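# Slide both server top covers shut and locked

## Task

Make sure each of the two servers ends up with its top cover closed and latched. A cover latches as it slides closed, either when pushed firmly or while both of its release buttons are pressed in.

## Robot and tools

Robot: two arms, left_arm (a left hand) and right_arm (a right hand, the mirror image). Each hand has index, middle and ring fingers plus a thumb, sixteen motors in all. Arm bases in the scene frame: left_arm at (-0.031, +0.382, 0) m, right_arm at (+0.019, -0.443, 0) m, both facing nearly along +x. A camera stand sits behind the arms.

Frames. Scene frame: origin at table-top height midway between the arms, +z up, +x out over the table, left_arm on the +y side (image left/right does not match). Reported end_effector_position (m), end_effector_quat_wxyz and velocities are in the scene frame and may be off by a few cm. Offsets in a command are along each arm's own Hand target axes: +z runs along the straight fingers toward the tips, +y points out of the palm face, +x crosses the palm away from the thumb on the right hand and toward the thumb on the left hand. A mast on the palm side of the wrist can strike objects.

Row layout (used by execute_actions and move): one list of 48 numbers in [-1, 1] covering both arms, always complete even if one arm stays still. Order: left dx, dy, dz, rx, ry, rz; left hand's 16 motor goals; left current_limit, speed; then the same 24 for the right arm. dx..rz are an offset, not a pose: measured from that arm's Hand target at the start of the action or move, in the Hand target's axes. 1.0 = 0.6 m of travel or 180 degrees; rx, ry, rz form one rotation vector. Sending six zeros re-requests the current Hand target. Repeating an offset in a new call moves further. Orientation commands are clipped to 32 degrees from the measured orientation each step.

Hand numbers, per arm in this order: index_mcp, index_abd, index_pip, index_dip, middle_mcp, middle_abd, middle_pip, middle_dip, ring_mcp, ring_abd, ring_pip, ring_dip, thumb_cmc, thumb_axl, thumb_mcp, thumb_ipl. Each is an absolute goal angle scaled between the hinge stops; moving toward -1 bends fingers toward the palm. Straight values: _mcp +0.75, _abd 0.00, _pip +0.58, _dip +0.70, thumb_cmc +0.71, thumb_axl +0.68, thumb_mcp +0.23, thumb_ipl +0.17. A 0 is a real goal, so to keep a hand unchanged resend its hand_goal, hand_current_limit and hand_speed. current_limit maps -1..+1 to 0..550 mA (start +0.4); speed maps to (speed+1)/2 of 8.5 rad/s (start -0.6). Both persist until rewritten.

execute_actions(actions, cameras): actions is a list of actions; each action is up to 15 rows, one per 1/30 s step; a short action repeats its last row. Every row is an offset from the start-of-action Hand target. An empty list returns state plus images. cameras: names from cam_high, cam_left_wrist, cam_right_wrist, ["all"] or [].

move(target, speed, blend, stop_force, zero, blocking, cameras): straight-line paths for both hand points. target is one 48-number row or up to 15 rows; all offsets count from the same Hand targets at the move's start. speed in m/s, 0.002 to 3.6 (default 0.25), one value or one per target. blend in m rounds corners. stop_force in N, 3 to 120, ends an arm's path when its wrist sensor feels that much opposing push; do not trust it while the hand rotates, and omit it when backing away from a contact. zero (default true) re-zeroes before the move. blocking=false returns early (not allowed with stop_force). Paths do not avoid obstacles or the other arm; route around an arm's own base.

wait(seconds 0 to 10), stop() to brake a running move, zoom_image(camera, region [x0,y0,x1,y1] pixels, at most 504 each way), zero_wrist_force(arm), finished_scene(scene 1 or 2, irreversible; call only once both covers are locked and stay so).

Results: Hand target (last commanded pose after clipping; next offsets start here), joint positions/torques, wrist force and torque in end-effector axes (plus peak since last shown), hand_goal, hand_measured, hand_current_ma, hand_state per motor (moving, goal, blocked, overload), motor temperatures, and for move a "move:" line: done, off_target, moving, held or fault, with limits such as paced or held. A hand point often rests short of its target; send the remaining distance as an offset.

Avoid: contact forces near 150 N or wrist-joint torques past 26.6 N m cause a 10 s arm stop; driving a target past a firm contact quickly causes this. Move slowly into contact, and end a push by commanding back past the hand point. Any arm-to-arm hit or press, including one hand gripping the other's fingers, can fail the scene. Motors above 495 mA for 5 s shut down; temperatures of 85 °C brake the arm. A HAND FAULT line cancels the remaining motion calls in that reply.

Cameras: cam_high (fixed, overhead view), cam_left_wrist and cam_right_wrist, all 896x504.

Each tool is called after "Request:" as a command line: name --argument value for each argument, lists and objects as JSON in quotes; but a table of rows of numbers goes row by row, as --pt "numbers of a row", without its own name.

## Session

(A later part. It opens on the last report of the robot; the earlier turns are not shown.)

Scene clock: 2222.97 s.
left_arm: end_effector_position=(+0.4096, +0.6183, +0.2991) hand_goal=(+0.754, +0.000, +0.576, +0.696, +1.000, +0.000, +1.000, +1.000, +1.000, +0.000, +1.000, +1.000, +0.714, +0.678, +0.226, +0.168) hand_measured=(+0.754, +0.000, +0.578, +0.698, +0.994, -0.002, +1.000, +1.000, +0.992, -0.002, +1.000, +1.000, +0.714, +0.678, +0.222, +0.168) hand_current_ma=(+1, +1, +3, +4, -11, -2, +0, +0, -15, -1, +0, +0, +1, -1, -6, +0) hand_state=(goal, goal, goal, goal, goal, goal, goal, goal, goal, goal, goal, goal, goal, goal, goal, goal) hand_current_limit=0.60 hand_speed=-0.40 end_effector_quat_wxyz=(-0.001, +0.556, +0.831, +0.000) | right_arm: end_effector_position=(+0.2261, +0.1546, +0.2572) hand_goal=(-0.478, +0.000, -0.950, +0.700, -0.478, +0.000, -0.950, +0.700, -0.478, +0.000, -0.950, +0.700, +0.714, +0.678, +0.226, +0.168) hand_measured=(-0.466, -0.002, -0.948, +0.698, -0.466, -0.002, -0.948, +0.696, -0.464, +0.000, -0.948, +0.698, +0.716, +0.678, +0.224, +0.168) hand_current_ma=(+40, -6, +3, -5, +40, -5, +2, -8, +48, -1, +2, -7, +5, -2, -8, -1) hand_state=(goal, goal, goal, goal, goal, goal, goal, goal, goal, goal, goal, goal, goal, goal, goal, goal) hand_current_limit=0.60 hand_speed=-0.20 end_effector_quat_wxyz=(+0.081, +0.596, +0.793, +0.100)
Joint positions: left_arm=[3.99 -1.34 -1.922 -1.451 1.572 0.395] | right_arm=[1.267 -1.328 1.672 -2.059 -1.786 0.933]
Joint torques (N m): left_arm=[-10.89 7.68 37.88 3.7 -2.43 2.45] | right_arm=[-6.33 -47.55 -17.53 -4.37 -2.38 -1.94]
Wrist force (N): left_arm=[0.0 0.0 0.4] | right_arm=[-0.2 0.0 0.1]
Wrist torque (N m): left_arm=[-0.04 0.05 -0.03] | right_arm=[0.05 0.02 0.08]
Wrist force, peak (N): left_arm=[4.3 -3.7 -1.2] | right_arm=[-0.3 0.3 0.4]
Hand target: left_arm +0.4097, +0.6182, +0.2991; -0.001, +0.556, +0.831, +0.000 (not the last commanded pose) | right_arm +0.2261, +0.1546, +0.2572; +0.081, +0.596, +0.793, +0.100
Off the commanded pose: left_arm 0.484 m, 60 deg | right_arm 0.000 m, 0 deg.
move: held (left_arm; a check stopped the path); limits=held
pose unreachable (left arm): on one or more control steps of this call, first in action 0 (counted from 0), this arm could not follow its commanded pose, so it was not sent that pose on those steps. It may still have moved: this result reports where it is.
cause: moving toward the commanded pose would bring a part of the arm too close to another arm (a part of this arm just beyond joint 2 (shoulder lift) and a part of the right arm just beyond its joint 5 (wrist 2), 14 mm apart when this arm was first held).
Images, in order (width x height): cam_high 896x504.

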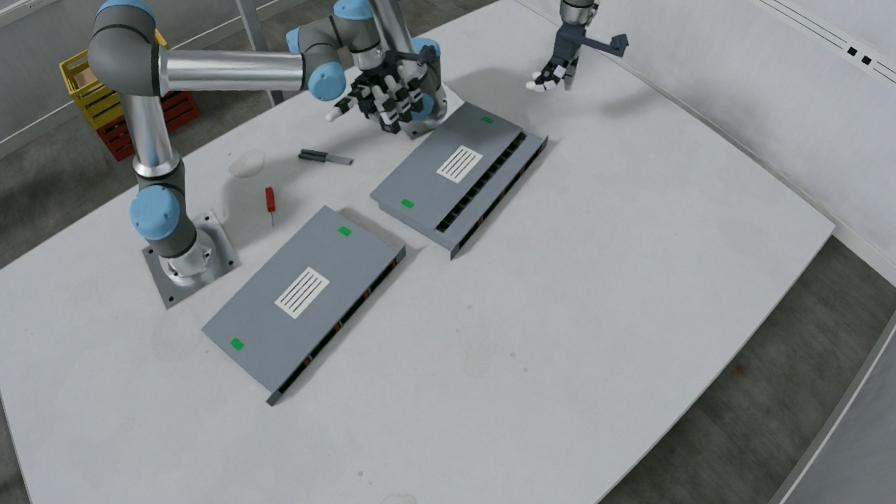

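Request:
move --pt "0 0 0 0 0 0 0.754 0 0.576 0.696 1 0 1 1 1 0 1 1 0.714 0.678 0.226 0.168 0.6 -0.4 -0.091 0.1277 -0.0393 0 0 0 -0.479 0 -0.95 0.7 -0.479 0 -0.95 0.7 -0.479 0 -0.95 0.7 0.714 0.678 0.226 0.168 0.6 -0.2" --pt "0.590 -0.5487 0 0 0 -0.332 0.754 0 0.576 0.696 1 0 1 1 1 0 1 1 0.714 0.678 0.226 0.168 0.6 -0.4 -0.091 0.1277 -0.0393 0 0 0 -0.479 0 -0.95 0.7 -0.479 0 -0.95 0.7 -0.479 0 -0.95 0.7 0.714 0.678 0.226 0.168 0.6 -0.2" --speed 0.3 --cameras '["cam_high"]'

Scene clock: 2243.40 s.
left_arm: end_effector_position=(+0.2399, +0.6953, +0.2985) hand_goal=(+0.754, +0.000, +0.576, +0.696, +1.000, +0.000, +1.000, +1.000, +1.000, +0.000, +1.000, +1.000, +0.714, +0.678, +0.226, +0.168) hand_measured=(+0.754, +0.000, +0.578, +0.698, +0.994, -0.002, +1.000, +1.000, +0.992, -0.002, +1.000, +1.000, +0.714, +0.678, +0.222, +0.168) hand_current_ma=(+0, +1, +3, +4, -11, -2, +0, +0, -15, -1, +0, +0, +1, -1, -6, +0) hand_state=(goal, goal, goal, goal, goal, goal, goal, goal, goal, goal, goal, goal, goal, goal, goal, goal) hand_current_limit=0.60 hand_speed=-0.40 end_effector_quat_wxyz=(-0.003, +0.373, +0.928, -0.001) | right_arm: end_effector_position=(+0.3065, +0.1213, +0.3001) hand_goal=(-0.478, +0.000, -0.950, +0.700, -0.478, +0.000, -0.950, +0.700, -0.478, +0.000, -0.950, +0.700, +0.714, +0.678, +0.226, +0.168) hand_measured=(-0.466, -0.002, -0.948, +0.698, -0.466, -0.002, -0.948, +0.696, -0.464, +0.000, -0.948, +0.698, +0.716, +0.678, +0.224, +0.168) hand_current_ma=(+40, -6, +3, -5, +40, -5, +2, -8, +48, -1, +2, -7, +5, -2, -8, -1) hand_state=(goal, goal, goal, goal, goal, goal, goal, goal, goal, goal, goal, goal, goal, goal, goal, goal) hand_current_limit=0.60 hand_speed=-0.20 end_effector_quat_wxyz=(+0.081, +0.596, +0.793, +0.100)
Joint positions: left_arm=[4.42 -1.108 -2.071 -1.536 1.576 0.41] | right_arm=[1.112 -1.396 1.65 -2.001 -1.761 0.777]
Joint torques (N m): left_arm=[-9.7 -3.71 36.13 3.8 -1.5 -2.59] | right_arm=[-5.87 -44.8 -35.62 -0.85 1.29 -1.86]
Wrist force (N): left_arm=[0.2 -0.5 0.4] | right_arm=[-0.2 0.2 0.1]
Wrist torque (N m): left_arm=[-0.11 0.02 0.15] | right_arm=[0.08 0.02 0.07]
Wrist force, peak (N): left_arm=[6.1 -1.0 0.6] | right_arm=[-1.0 1.2 -0.2]
Hand target: left_arm +0.2399, +0.6953, +0.2985; -0.003, +0.373, +0.928, -0.001 (not the last commanded pose) | right_arm +0.3065, +0.1213, +0.3001; +0.081, +0.596, +0.793, +0.100
Off the commanded pose: left_arm 0.297 m, 36 deg | right_arm 0.000 m, 0 deg.
move: held (left_arm; a check stopped the path); path passed 1 of 2 targets; limits=held
pose unreachable (left arm): on one or more control steps of this call, first in action 0 (counted from 0), this arm could not follow its commanded pose, so it was not sent that pose on those steps. It may still have moved: this result reports where it is.
cause: moving toward the commanded pose would bring a part of the arm too close to another arm (a part of this arm just beyond joint 2 (shoulder lift) and a part of the right arm just beyond its joint 5 (wrist 2), 28 mm apart when this arm was first held).
Images, in order (width x height): cam_high 896x504.

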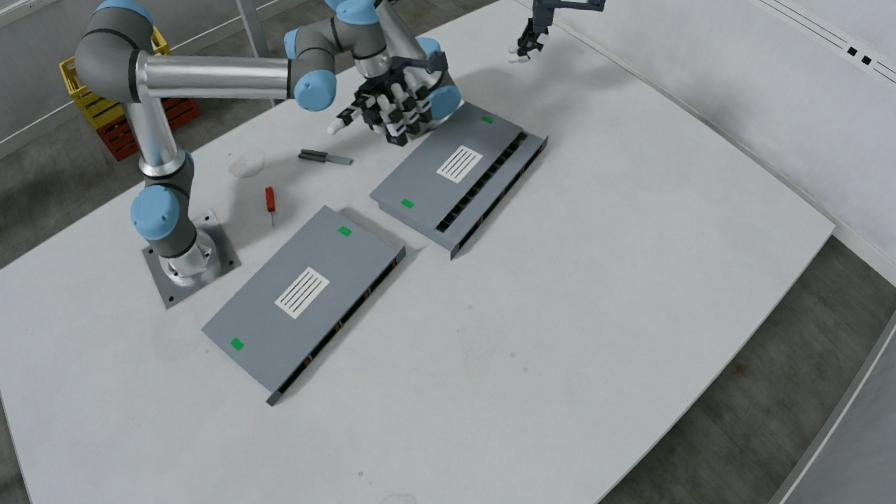

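Request:
move --pt "0 0 0 0 0 0 0.754 0 0.576 0.696 1 0 1 1 1 0 1 1 0.714 0.678 0.226 0.168 0.6 -0.4 -0.2369 -0.027 -0.005 0 0 0 -0.479 0 -0.95 0.7 -0.479 0 -0.95 0.7 -0.479 0 -0.95 0.7 0.714 0.678 0.226 0.168 0.6 -0.2" --pt "0.6024 -0.335 0 0 0 -0.294 0.754 0 0.576 0.696 1 0 1 1 1 0 1 1 0.714 0.678 0.226 0.168 0.6 -0.4 -0.2369 -0.027 -0.005 0 0 0 -0.479 0 -0.95 0.7 -0.479 0 -0.95 0.7 -0.479 0 -0.95 0.7 0.714 0.678 0.226 0.168 0.6 -0.2" --speed 0.3 --cameras '["cam_high"]'

Scene clock: 2300.00 s.
left_arm: end_effector_position=(-0.1599, +0.8006, +0.3008) hand_goal=(+0.754, +0.000, +0.576, +0.696, +1.000, +0.000, +1.000, +1.000, +1.000, +0.000, +1.000, +1.000, +0.714, +0.678, +0.226, +0.168) hand_measured=(+0.754, +0.000, +0.578, +0.698, +0.994, -0.002, +1.000, +1.000, +0.992, -0.002, +1.000, +1.000, +0.714, +0.678, +0.222, +0.168) hand_current_ma=(+0, +1, +3, +4, -11, -2, +0, +0, -15, -1, +0, +0, +1, -1, -6, +0) hand_state=(goal, goal, goal, goal, goal, goal, goal, goal, goal, goal, goal, goal, goal, goal, goal, goal) hand_current_limit=0.60 hand_speed=-0.40 end_effector_quat_wxyz=(-0.003, -0.079, +0.997, +0.001) | right_arm: end_effector_position=(+0.3300, -0.0198, +0.3003) hand_goal=(-0.478, +0.000, -0.950, +0.700, -0.478, +0.000, -0.950, +0.700, -0.478, +0.000, -0.950, +0.700, +0.714, +0.678, +0.226, +0.168) hand_measured=(-0.466, -0.002, -0.948, +0.698, -0.466, -0.002, -0.948, +0.696, -0.464, +0.000, -0.948, +0.698, +0.716, +0.678, +0.224, +0.168) hand_current_ma=(+40, -6, +3, -5, +40, -5, +2, -8, +48, -1, +2, -7, +5, -2, -8, -1) hand_state=(goal, goal, goal, goal, goal, goal, goal, goal, goal, goal, goal, goal, goal, goal, goal, goal) hand_current_limit=0.60 hand_speed=-0.20 end_effector_quat_wxyz=(+0.081, +0.596, +0.793, +0.100)
Joint positions: left_arm=[5.429 -1.168 -2.034 -1.506 1.575 0.496] | right_arm=[0.908 -1.701 1.971 -2.051 -1.722 0.574]
Joint torques (N m): left_arm=[9.09 -0.45 36.01 3.95 -1.89 -2.74] | right_arm=[-5.16 -29.66 -18.49 -4.52 1.4 -1.88]
Wrist force (N): left_arm=[0.1 0.2 0.4] | right_arm=[-0.2 0.1 0.2]
Wrist torque (N m): left_arm=[0.00 0.04 0.12] | right_arm=[0.05 0.01 0.07]
Wrist force, peak (N): left_arm=[1.4 0.3 0.4] | right_arm=[-1.6 -0.2 0.4]
Hand target: left_arm -0.1600, +0.8007, +0.3008; -0.003, -0.079, +0.997, +0.001 | right_arm +0.3300, -0.0198, +0.3003; +0.081, +0.596, +0.793, +0.100
Off the commanded pose: left_arm 0.000 m, 0 deg | right_arm 0.000 m, 0 deg.
move: done
Images, in order (width x height): cam_high 896x504.

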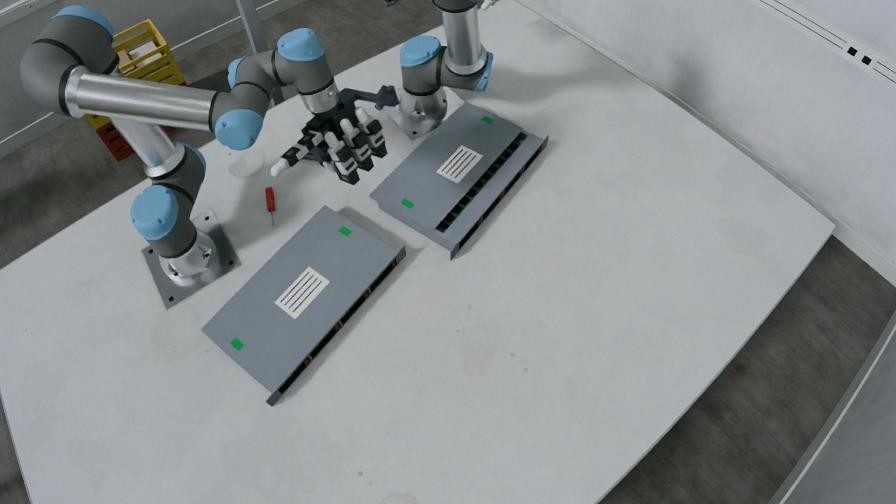

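Request:
move --target '[0,0,0,0,0,0,0.754,0,0.576,0.696,1,0,1,1,1,0,1,1,0.714,0.678,0.226,0.168,0.6,-0.4,0.3595,-0.2742,0.1659,0.0821,0.0033,-0.0026,-0.479,0,-0.95,0.7,-0.479,0,-0.95,0.7,-0.479,0,-0.95,0.7,0.714,0.678,0.226,0.168,0.6,-0.2]' --speed 0.2 --cameras '["all"]'

Scene clock: 2324.80 s.
left_arm: end_effector_position=(-0.1600, +0.8007, +0.3008) hand_goal=(+0.754, +0.000, +0.576, +0.696, +1.000, +0.000, +1.000, +1.000, +1.000, +0.000, +1.000, +1.000, +0.714, +0.678, +0.226, +0.168) hand_measured=(+0.754, +0.000, +0.578, +0.698, +0.994, -0.002, +1.000, +1.000, +0.992, -0.002, +1.000, +1.000, +0.714, +0.678, +0.222, +0.168) hand_current_ma=(+0, +1, +3, +4, -11, -2, +0, +0, -15, -1, +0, +0, +1, -1, -6, +0) hand_state=(goal, goal, goal, goal, goal, goal, goal, goal, goal, goal, goal, goal, goal, goal, goal, goal) hand_current_limit=0.60 hand_speed=-0.40 end_effector_quat_wxyz=(-0.003, -0.079, +0.997, +0.001) | right_arm: end_effector_position=(+0.1424, +0.1492, +0.1600) hand_goal=(-0.478, +0.000, -0.950, +0.700, -0.478, +0.000, -0.950, +0.700, -0.478, +0.000, -0.950, +0.700, +0.714, +0.678, +0.226, +0.168) hand_measured=(-0.466, -0.002, -0.948, +0.698, -0.466, -0.002, -0.948, +0.696, -0.464, +0.000, -0.948, +0.698, +0.716, +0.678, +0.224, +0.168) hand_current_ma=(+40, -6, +3, -5, +40, -5, +2, -8, +48, -1, +2, -6, +5, -2, -8, -1) hand_state=(goal, goal, goal, goal, goal, goal, goal, goal, goal, goal, goal, goal, goal, goal, goal, goal) hand_current_limit=0.60 hand_speed=-0.20 end_effector_quat_wxyz=(+0.000, +0.598, +0.802, +0.000)
Joint positions: left_arm=[5.429 -1.168 -2.034 -1.506 1.575 0.496] | right_arm=[1.321 -1.269 1.742 -2.044 -1.571 0.994]
Joint torques (N m): left_arm=[7.49 -1.54 36.83 3.67 2.05 -2.61] | right_arm=[4.81 -30.21 -32.92 -0.65 1.5 2.34]
Wrist force (N): left_arm=[0.3 -0.1 0.4] | right_arm=[-0.3 -0.3 0.4]
Wrist torque (N m): left_arm=[-0.05 0.02 0.14] | right_arm=[0.09 0.03 -0.03]
Wrist force, peak (N): left_arm=[0.1 -0.2 0.7] | right_arm=[0.5 -0.8 0.8]
Hand target: left_arm -0.1600, +0.8007, +0.3008; -0.003, -0.079, +0.997, +0.001 | right_arm +0.1423, +0.1492, +0.1599; +0.000, +0.598, +0.802, +0.000
Off the commanded pose: left_arm 0.000 m, 0 deg | right_arm 0.000 m, 0 deg.
move: done
camera_calibration:
cam_left_wrist: T_world_to_cam=[[0.882525, -0.469922, 0.0179705, 0.474735], [-0.349115, -0.629088, 0.694526, 0.192529], [-0.315068, -0.61921, -0.719243, 0.784613], [0, 0, 0, 1]] pos_world=[-0.104545, 0.830047, 0.42208]
cam_right_wrist: T_world_to_cam=[[0.833529, -0.55182, -0.0269093, 0.00426119], [-0.372928, -0.597911, 0.709526, -0.0103441], [-0.40762, -0.581375, -0.704166, 0.387523], [0, 0, 0, 1]] pos_world=[0.150553, 0.221463, 0.280335]

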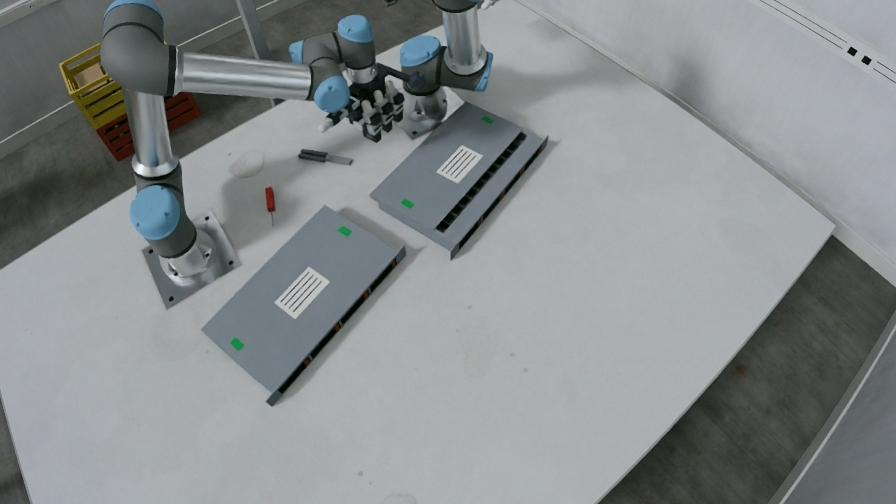

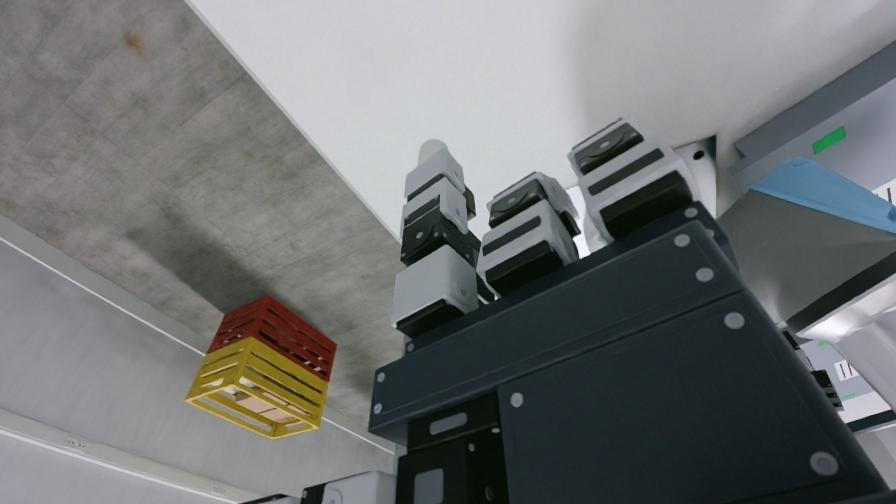

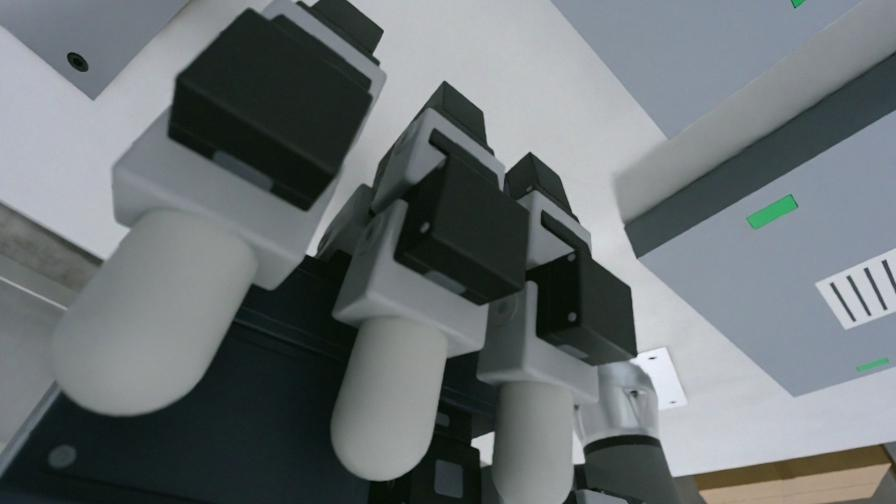

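Request:
move --target '[0,0,0,0,0,0,0.754,0,0.576,0.696,1,0,1,1,1,0,1,1,0.714,0.678,0.226,0.168,0.6,-0.4,0,0,0.14,0,0,0,-0.479,0,-0.95,0.7,-0.479,0,-0.95,0.7,-0.479,0,-0.95,0.7,0.714,0.678,0.226,0.168,0.6,-0.2]' --speed 0.1 --stop_force 12 --cameras '["cam_high","cam_right_wrist"]'

Request:
zoom_image --camera "cam_high" --region '[310, 60, 560, 260]'

Scene clock: 2339.50 s.
left_arm: end_effector_position=(-0.1600, +0.8007, +0.3008) hand_goal=(+0.754, +0.000, +0.576, +0.696, +1.000, +0.000, +1.000, +1.000, +1.000, +0.000, +1.000, +1.000, +0.714, +0.678, +0.226, +0.168) hand_measured=(+0.754, +0.000, +0.578, +0.698, +0.994, -0.002, +1.000, +1.000, +0.992, -0.002, +1.000, +1.000, +0.714, +0.678, +0.222, +0.168) hand_current_ma=(+0, +1, +3, +4, -11, -2, +0, +0, -15, -1, +0, +0, +1, -1, -6, +0) hand_state=(goal, goal, goal, goal, goal, goal, goal, goal, goal, goal, goal, goal, goal, goal, goal, goal) hand_current_limit=0.60 hand_speed=-0.40 end_effector_quat_wxyz=(-0.003, -0.079, +0.997, +0.001) | right_arm: end_effector_position=(+0.1424, +0.1492, +0.0759) hand_goal=(-0.478, +0.000, -0.950, +0.700, -0.478, +0.000, -0.950, +0.700, -0.478, +0.000, -0.950, +0.700, +0.714, +0.678, +0.226, +0.168) hand_measured=(-0.466, -0.002, -0.948, +0.698, -0.466, -0.002, -0.948, +0.696, -0.464, +0.000, -0.948, +0.698, +0.716, +0.678, +0.224, +0.168) hand_current_ma=(+40, -6, +3, -5, +40, -5, +2, -7, +48, -1, +2, -6, +5, -2, -8, -1) hand_state=(goal, goal, goal, goal, goal, goal, goal, goal, goal, goal, goal, goal, goal, goal, goal, goal) hand_current_limit=0.60 hand_speed=-0.20 end_effector_quat_wxyz=(+0.000, +0.598, +0.802, +0.000)
Joint positions: left_arm=[5.429 -1.168 -2.034 -1.506 1.575 0.496] | right_arm=[1.321 -1.158 1.838 -2.25 -1.571 0.994]
Joint torques (N m): left_arm=[4.9 -0.32 36.77 3.43 1.85 -2.6] | right_arm=[2.48 -30.67 -13.2 -4.14 -1.9 -1.33]
Wrist force (N): left_arm=[0.1 -0.1 0.3] | right_arm=[-0.1 -0.3 0.3]
Wrist torque (N m): left_arm=[-0.03 0.04 0.12] | right_arm=[0.08 0.02 -0.01]
Wrist force, peak (N): left_arm=[0.4 -0.4 0.8] | right_arm=[-0.2 -0.3 1.0]
Hand target: left_arm -0.1600, +0.8007, +0.3008; -0.003, -0.079, +0.997, +0.001 | right_arm +0.1424, +0.1492, +0.0759; +0.000, +0.598, +0.802, +0.000
Off the commanded pose: left_arm 0.000 m, 0 deg | right_arm 0.000 m, 0 deg.
move: done
camera_calibration:
cam_right_wrist: T_world_to_cam=[[0.833494, -0.551869, -0.0269707, 0.00208408], [-0.372883, -0.597849, 0.709602, 0.0492806], [-0.407732, -0.581392, -0.704086, 0.328437], [0, 0, 0, 1]] pos_world=[0.150553, 0.221563, 0.196335]
Images, in order (width x height): cam_high 896x504, cam_right_wrist 896x504.

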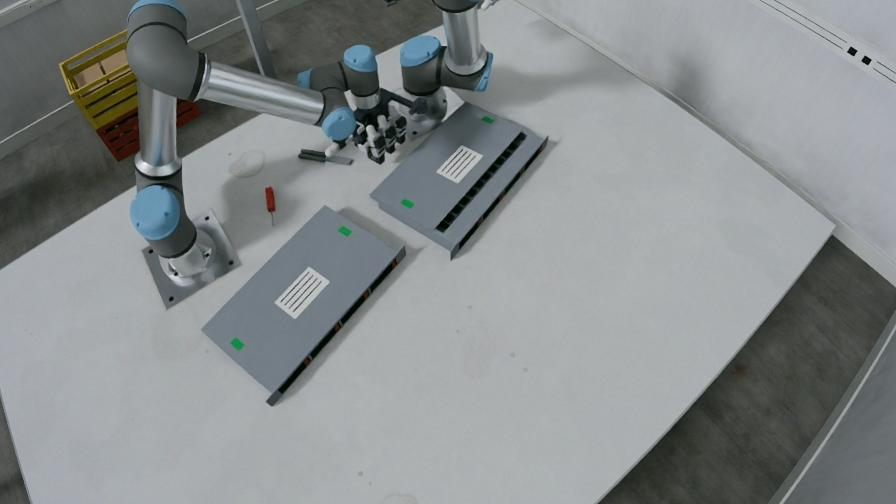

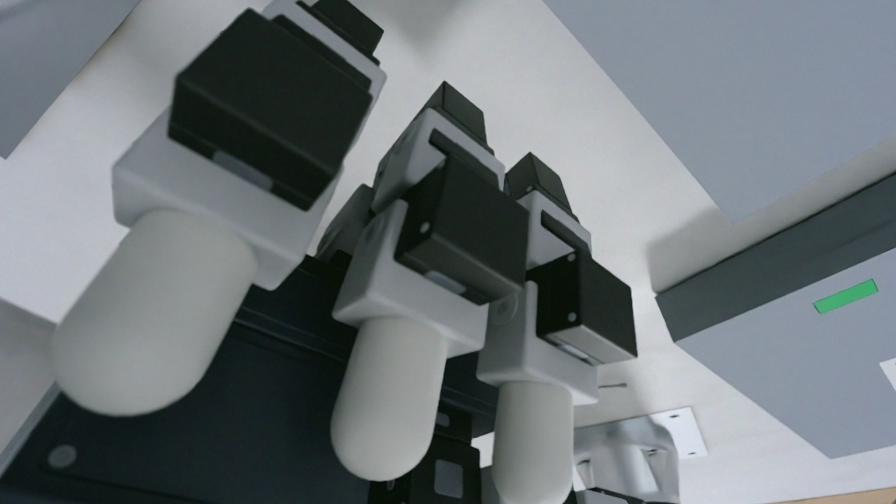

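Scaled by 2.016 from the camera's 896x504 image, which has a finer 1280x720 frame.

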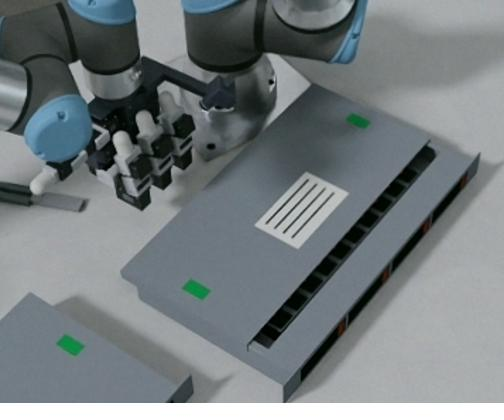

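Request:
move --target '[0,0,0,0,0,0,0.754,0,0.576,0.696,1,0,1,1,1,0,1,1,0.714,0.678,0.226,0.168,0.6,-0.4,0,0,0.0715,0,0,0,-0.479,0,-0.95,0.7,-0.479,0,-0.95,0.7,-0.479,0,-0.95,0.7,0.714,0.678,0.226,0.168,0.6,-0.2]' --speed 0.05 --stop_force 8 --cameras '["cam_high","cam_right_wrist"]'

Request:
zoom_image --camera "cam_high" --region '[310, 80, 460, 230]'

Request:
zoom_image --camera "cam_right_wrist" --region '[300, 0, 700, 400]'

Scene clock: 2351.67 s.
left_arm: end_effector_position=(-0.1600, +0.8007, +0.3008) hand_goal=(+0.754, +0.000, +0.576, +0.696, +1.000, +0.000, +1.000, +1.000, +1.000, +0.000, +1.000, +1.000, +0.714, +0.678, +0.226, +0.168) hand_measured=(+0.754, +0.000, +0.578, +0.698, +0.994, -0.002, +1.000, +1.000, +0.992, -0.002, +1.000, +1.000, +0.714, +0.678, +0.222, +0.168) hand_current_ma=(+0, +1, +3, +4, -11, -2, +0, +0, -15, -1, +0, +0, +1, -1, -6, +0) hand_state=(goal, goal, goal, goal, goal, goal, goal, goal, goal, goal, goal, goal, goal, goal, goal, goal) hand_current_limit=0.60 hand_speed=-0.40 end_effector_quat_wxyz=(-0.003, -0.079, +0.997, +0.001) | right_arm: end_effector_position=(+0.1424, +0.1492, +0.0330) hand_goal=(-0.478, +0.000, -0.950, +0.700, -0.478, +0.000, -0.950, +0.700, -0.478, +0.000, -0.950, +0.700, +0.714, +0.678, +0.226, +0.168) hand_measured=(-0.466, -0.002, -0.948, +0.698, -0.466, -0.002, -0.948, +0.696, -0.464, +0.000, -0.948, +0.698, +0.716, +0.678, +0.224, +0.168) hand_current_ma=(+40, -6, +3, -5, +40, -5, +2, -7, +48, -1, +2, -6, +5, -2, -8, -1) hand_state=(goal, goal, goal, goal, goal, goal, goal, goal, goal, goal, goal, goal, goal, goal, goal, goal) hand_current_limit=0.60 hand_speed=-0.20 end_effector_quat_wxyz=(+0.000, +0.598, +0.802, +0.000)
Joint positions: left_arm=[5.429 -1.168 -2.034 -1.506 1.575 0.496] | right_arm=[1.321 -1.088 1.87 -2.353 -1.571 0.994]
Joint torques (N m): left_arm=[3.77 -0.94 35.43 3.04 1.93 -2.71] | right_arm=[-4.71 -32.76 -11.87 -4.13 0.44 -1.59]
Wrist force (N): left_arm=[0.1 -0.1 0.3] | right_arm=[-0.4 -0.4 0.3]
Wrist torque (N m): left_arm=[-0.03 0.04 0.12] | right_arm=[0.08 0.05 -0.04]
Wrist force, peak (N): left_arm=[0.4 -0.4 0.6] | right_arm=[-0.3 -0.4 0.7]
Hand target: left_arm -0.1600, +0.8007, +0.3008; -0.003, -0.079, +0.997, +0.001 | right_arm +0.1424, +0.1492, +0.0330; +0.000, +0.598, +0.802, +0.000
Off the commanded pose: left_arm 0.000 m, 0 deg | right_arm 0.000 m, 0 deg.
move: done
camera_calibration:
cam_right_wrist: T_world_to_cam=[[0.833494, -0.551869, -0.0269707, 0.000927034], [-0.372883, -0.597849, 0.709602, 0.0797225], [-0.407732, -0.581392, -0.704086, 0.298232], [0, 0, 0, 1]] pos_world=[0.150553, 0.221563, 0.153435]
Images, in order (width x height): cam_high 896x504, cam_right_wrist 896x504.

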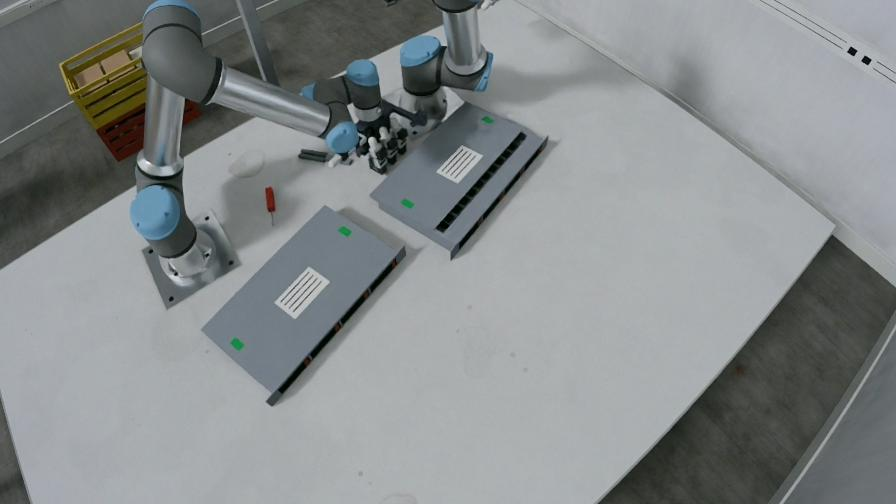

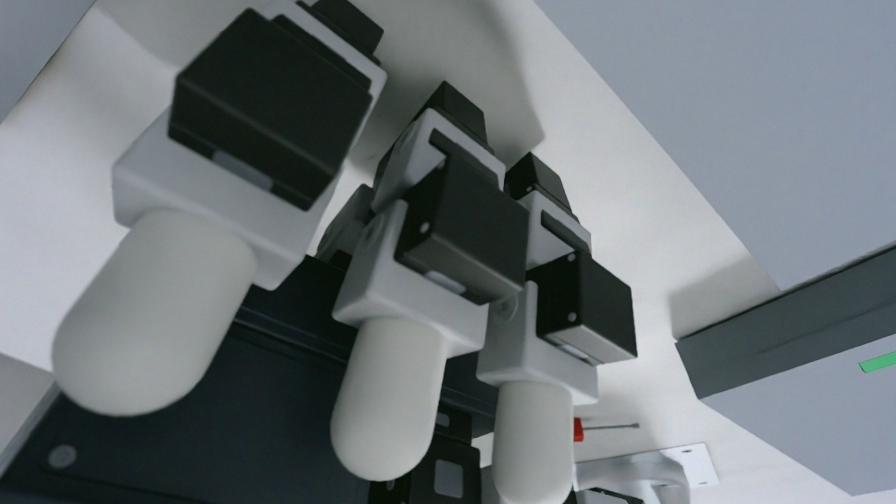

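Scaled by 3.360 from the camera's 896x504 image, which has a finer 1280x720 frame.

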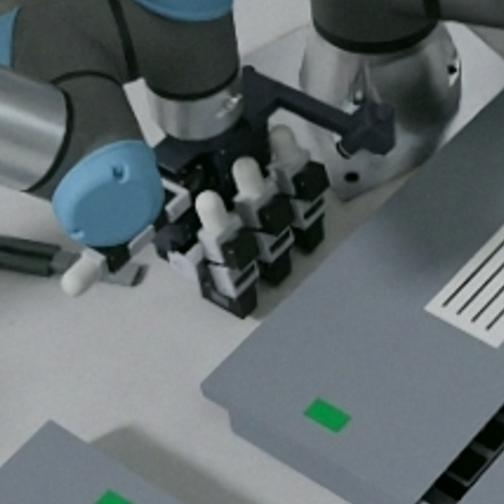

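Scaled by 1.260 from the camera's 896x504 image, which has a finer 1280x720 frame.

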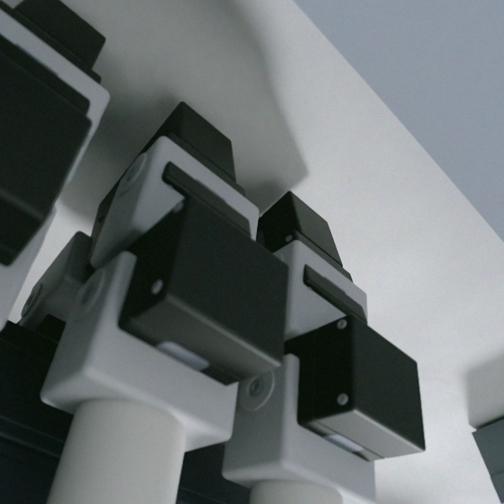

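Request:
move --target '[0,0,0,0,0,0,0.754,0,0.576,0.696,1,0,1,1,1,0,1,1,0.714,0.678,0.226,0.168,0.6,-0.4,0,0.075,0,0,0,0,-0.479,0,-0.95,0.7,-0.479,0,-0.95,0.7,-0.479,0,-0.95,0.7,0.714,0.678,0.226,0.168,0.6,-0.2]' --speed 0.02 --stop_force 15 --cameras '["cam_high","cam_right_wrist"]'

Request:
zoom_image --camera "cam_high" --region '[350, 90, 560, 270]'

Scene clock: 2363.53 s.
left_arm: end_effector_position=(-0.1600, +0.8007, +0.3008) hand_goal=(+0.754, +0.000, +0.576, +0.696, +1.000, +0.000, +1.000, +1.000, +1.000, +0.000, +1.000, +1.000, +0.714, +0.678, +0.226, +0.168) hand_measured=(+0.754, +0.000, +0.578, +0.698, +0.994, -0.002, +1.000, +1.000, +0.992, -0.002, +1.000, +1.000, +0.714, +0.678, +0.222, +0.168) hand_current_ma=(+0, +1, +3, +4, -11, -2, +0, +0, -15, -1, +0, +0, +1, -1, -6, +0) hand_state=(goal, goal, goal, goal, goal, goal, goal, goal, goal, goal, goal, goal, goal, goal, goal, goal) hand_current_limit=0.60 hand_speed=-0.40 end_effector_quat_wxyz=(-0.003, -0.079, +0.997, +0.001) | right_arm: end_effector_position=(+0.1855, +0.1621, +0.0330) hand_goal=(-0.478, +0.000, -0.950, +0.700, -0.478, +0.000, -0.950, +0.700, -0.478, +0.000, -0.950, +0.700, +0.714, +0.678, +0.226, +0.168) hand_measured=(-0.466, +0.002, -0.948, +0.698, -0.466, -0.002, -0.948, +0.696, -0.464, +0.000, -0.948, +0.698, +0.716, +0.678, +0.224, +0.168) hand_current_ma=(+39, +5, +3, -5, +40, -5, +2, -7, +48, -1, +2, -6, +5, -2, -8, -1) hand_state=(goal, goal, goal, goal, goal, goal, goal, goal, goal, goal, goal, goal, goal, goal, goal, goal) hand_current_limit=0.60 hand_speed=-0.20 end_effector_quat_wxyz=(+0.000, +0.598, +0.802, +0.000)
Joint positions: left_arm=[5.429 -1.168 -2.034 -1.506 1.575 0.496] | right_arm=[1.257 -1.058 1.818 -2.331 -1.571 0.931]
Joint torques (N m): left_arm=[0.2 -0.72 36.1 2.87 1.9 -2.74] | right_arm=[-7.41 -33.92 -30.45 -1.07 -2.56 -2]
Wrist force (N): left_arm=[0.3 -0.1 0.3] | right_arm=[-0.1 -3.4 1.2]
Wrist torque (N m): left_arm=[-0.03 0.02 0.14] | right_arm=[-0.02 0.05 0.15]
Wrist force, peak (N): left_arm=[0.3 -0.3 0.7] | right_arm=[0.9 -5.4 0.2]
Hand target: left_arm -0.1600, +0.8007, +0.3008; -0.003, -0.079, +0.997, +0.001 | right_arm +0.1855, +0.1621, +0.0330; +0.000, +0.598, +0.802, +0.000
Off the commanded pose: left_arm 0.000 m, 0 deg | right_arm 0.000 m, 0 deg.
move: done
camera_calibration:
cam_right_wrist: T_world_to_cam=[[0.833494, -0.551869, -0.0269707, -0.0279326], [-0.372883, -0.597849, 0.709602, 0.103446], [-0.407732, -0.581392, -0.704086, 0.323247], [0, 0, 0, 1]] pos_world=[0.193653, 0.234363, 0.153435]
Images, in order (width x height): cam_high 896x504, cam_right_wrist 896x504.

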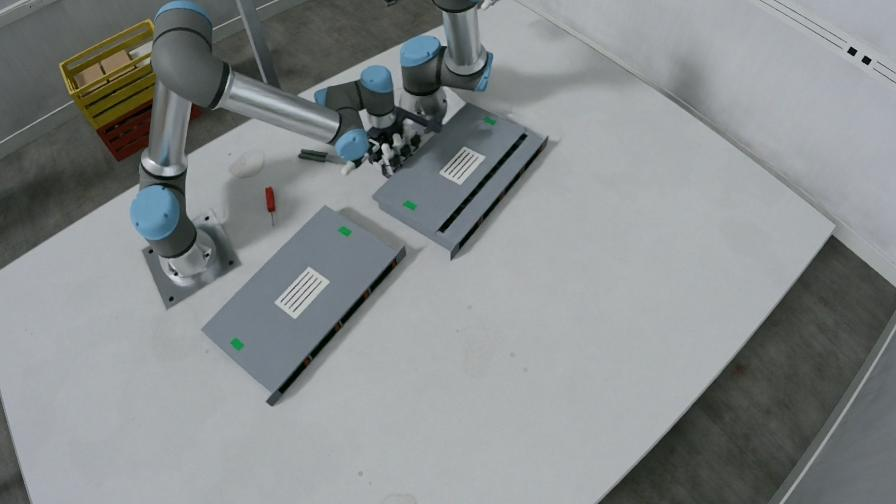

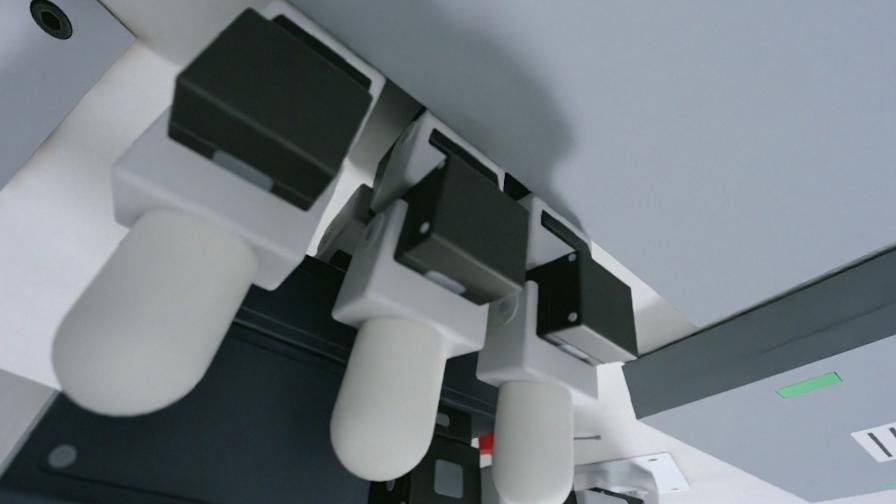

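Scaled by 2.400 from the camera's 896x504 image, which has a finer 1280x720 frame.

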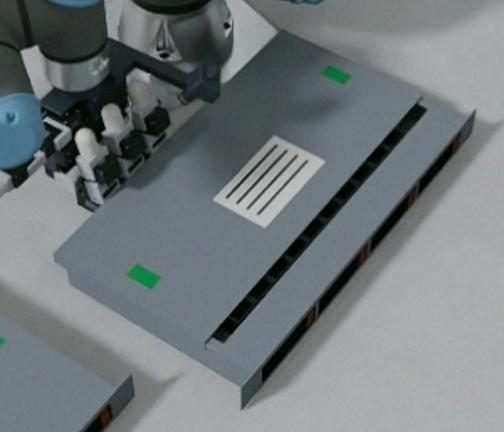

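Request:
zoom_image --camera "cam_high" --region '[425, 210, 475, 260]'

Request:
zoom_image --camera "cam_high" --region '[505, 115, 555, 165]'

Request:
zoom_image --camera "cam_high" --region '[365, 170, 425, 230]'

Scaled by 10.080 from the camera's 896x504 image, which has a finer 1280x720 frame.

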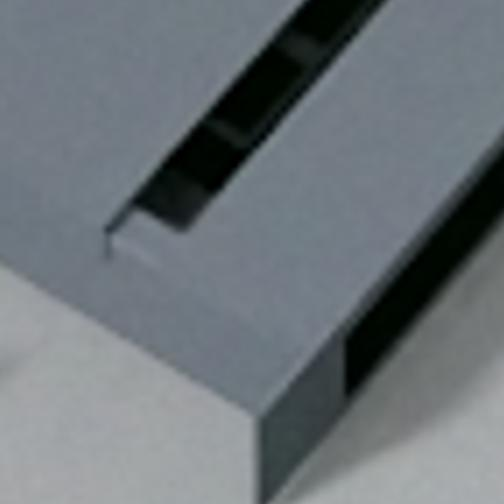

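Scaled by 10.080 from the camera's 896x504 image, which has a finer 1280x720 frame.

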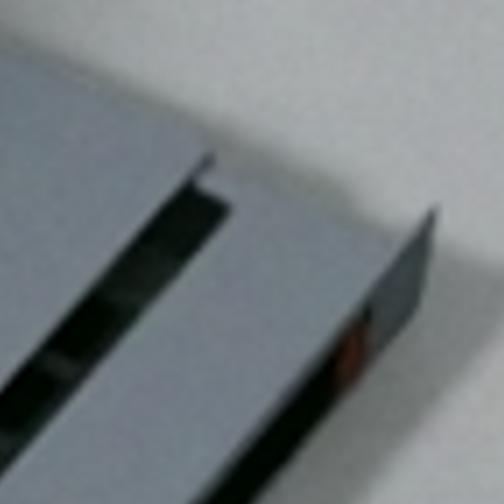

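Scaled by 8.400 from the camera's 896x504 image, which has a finer 1280x720 frame.

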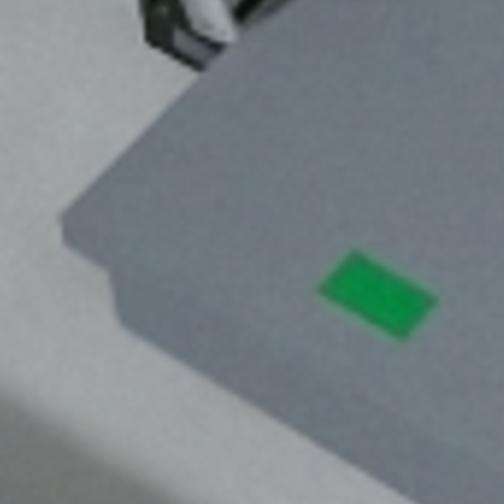

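Request:
move --target '[0,0,0,0,0,0,0.754,0,0.576,0.696,1,0,1,1,1,0,1,1,0.714,0.678,0.226,0.168,0.6,-0.4,0,0.0067,0,0,0,0,-0.479,0,-0.95,0.7,-0.479,0,-0.95,0.7,-0.479,0,-0.95,0.7,0.714,0.678,0.226,0.168,0.6,-0.2]' --speed 0.01 --stop_force 15 --cameras '["cam_high","cam_right_wrist"]'

Request:
zoom_image --camera "cam_high" --region '[425, 210, 475, 260]'

Request:
zoom_image --camera "cam_high" --region '[505, 115, 555, 165]'

Request:
zoom_image --camera "cam_high" --region '[365, 170, 425, 230]'

Scene clock: 2410.27 s.
left_arm: end_effector_position=(-0.1600, +0.8007, +0.3008) hand_goal=(+0.754, +0.000, +0.576, +0.696, +1.000, +0.000, +1.000, +1.000, +1.000, +0.000, +1.000, +1.000, +0.714, +0.678, +0.226, +0.168) hand_measured=(+0.754, +0.000, +0.578, +0.698, +0.994, -0.002, +1.000, +1.000, +0.992, -0.002, +1.000, +1.000, +0.714, +0.678, +0.222, +0.168) hand_current_ma=(+0, +1, +3, +4, -11, -2, +0, +0, -15, -1, +0, +0, +1, -1, -6, +0) hand_state=(goal, goal, goal, goal, goal, goal, goal, goal, goal, goal, goal, goal, goal, goal, goal, goal) hand_current_limit=0.60 hand_speed=-0.40 end_effector_quat_wxyz=(-0.003, -0.079, +0.997, +0.001) | right_arm: end_effector_position=(+0.1894, +0.1632, +0.0330) hand_goal=(-0.478, +0.000, -0.950, +0.700, -0.478, +0.000, -0.950, +0.700, -0.478, +0.000, -0.950, +0.700, +0.714, +0.678, +0.226, +0.168) hand_measured=(-0.462, +0.004, -0.948, +0.698, -0.466, -0.002, -0.948, +0.696, -0.464, +0.000, -0.948, +0.698, +0.716, +0.678, +0.224, +0.168) hand_current_ma=(+55, +8, +3, -5, +40, -5, +2, -7, +48, -1, +2, -6, +5, -2, -8, -1) hand_state=(goal, goal, goal, goal, goal, goal, goal, goal, goal, goal, goal, goal, goal, goal, goal, goal) hand_current_limit=0.60 hand_speed=-0.20 end_effector_quat_wxyz=(+0.000, +0.598, +0.802, +0.000)
Joint positions: left_arm=[5.429 -1.168 -2.034 -1.506 1.575 0.496] | right_arm=[1.252 -1.055 1.813 -2.329 -1.571 0.925]
Joint torques (N m): left_arm=[-1.39 -1.44 36.21 2.85 1.84 -2.69] | right_arm=[-7.22 -34.21 -30.67 -0.96 -0.51 -2.08]
Wrist force (N): left_arm=[0.3 -0.4 0.3] | right_arm=[-0.2 -3.3 0.6]
Wrist torque (N m): left_arm=[-0.06 0.01 0.15] | right_arm=[0.00 0.02 0.16]
Wrist force, peak (N): left_arm=[0.3 -0.6 0.5] | right_arm=[-0.3 -3.8 0.9]
Hand target: left_arm -0.1600, +0.8007, +0.3008; -0.003, -0.079, +0.997, +0.001 | right_arm +0.1894, +0.1632, +0.0330; +0.000, +0.598, +0.802, +0.000
Off the commanded pose: left_arm 0.000 m, 0 deg | right_arm 0.000 m, 0 deg.
move: done
camera_calibration:
cam_right_wrist: T_world_to_cam=[[0.833495, -0.551868, -0.0269679, -0.0305221], [-0.372913, -0.59789, 0.709552, 0.105641], [-0.407703, -0.581352, -0.704137, 0.325527], [0, 0, 0, 1]] pos_world=[0.197553, 0.235563, 0.153435]
Images, in order (width x height): cam_high 896x504, cam_right_wrist 896x504.

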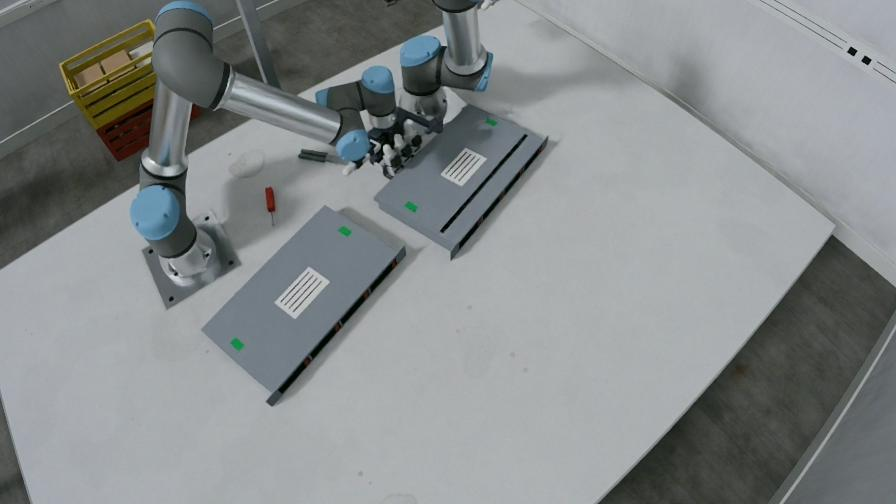

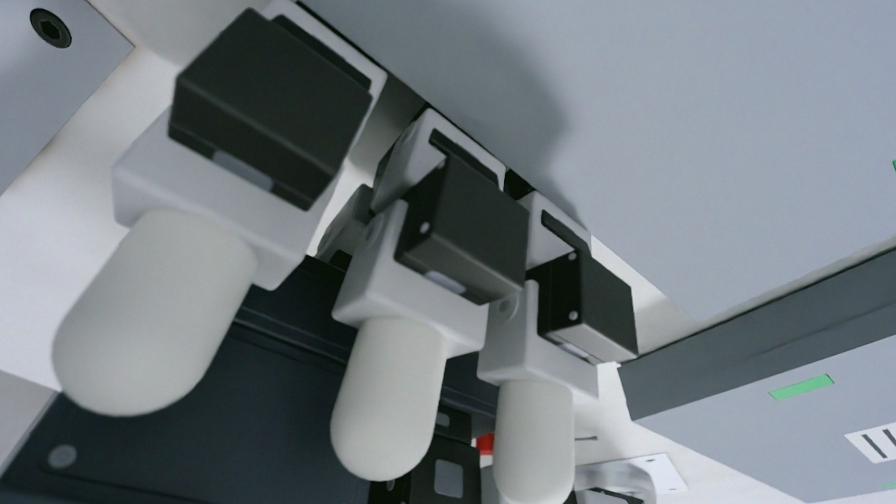

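Scaled by 10.080 from the camera's 896x504 image, which has a finer 1280x720 frame.

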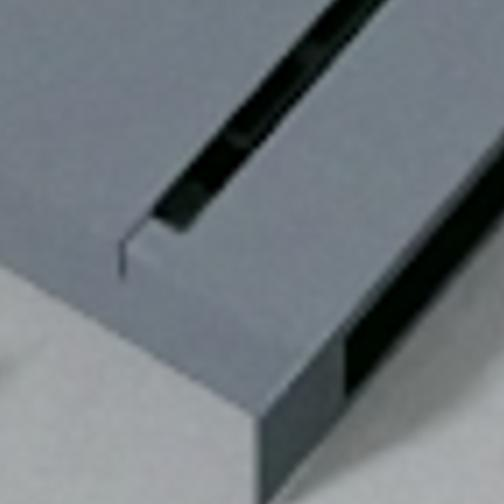

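Scaled by 10.080 from the camera's 896x504 image, which has a finer 1280x720 frame.

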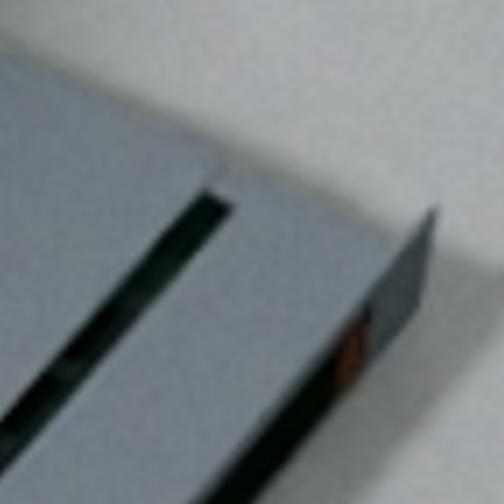

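Scaled by 8.400 from the camera's 896x504 image, which has a finer 1280x720 frame.

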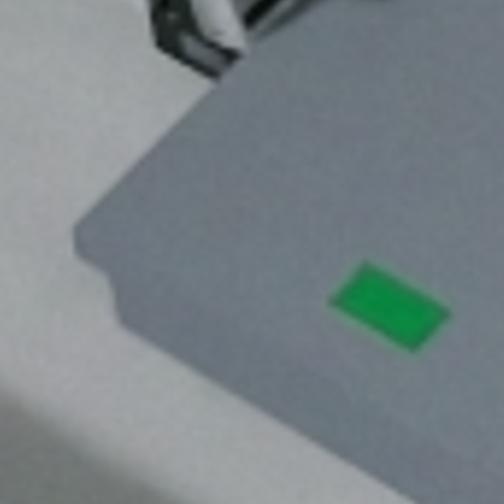

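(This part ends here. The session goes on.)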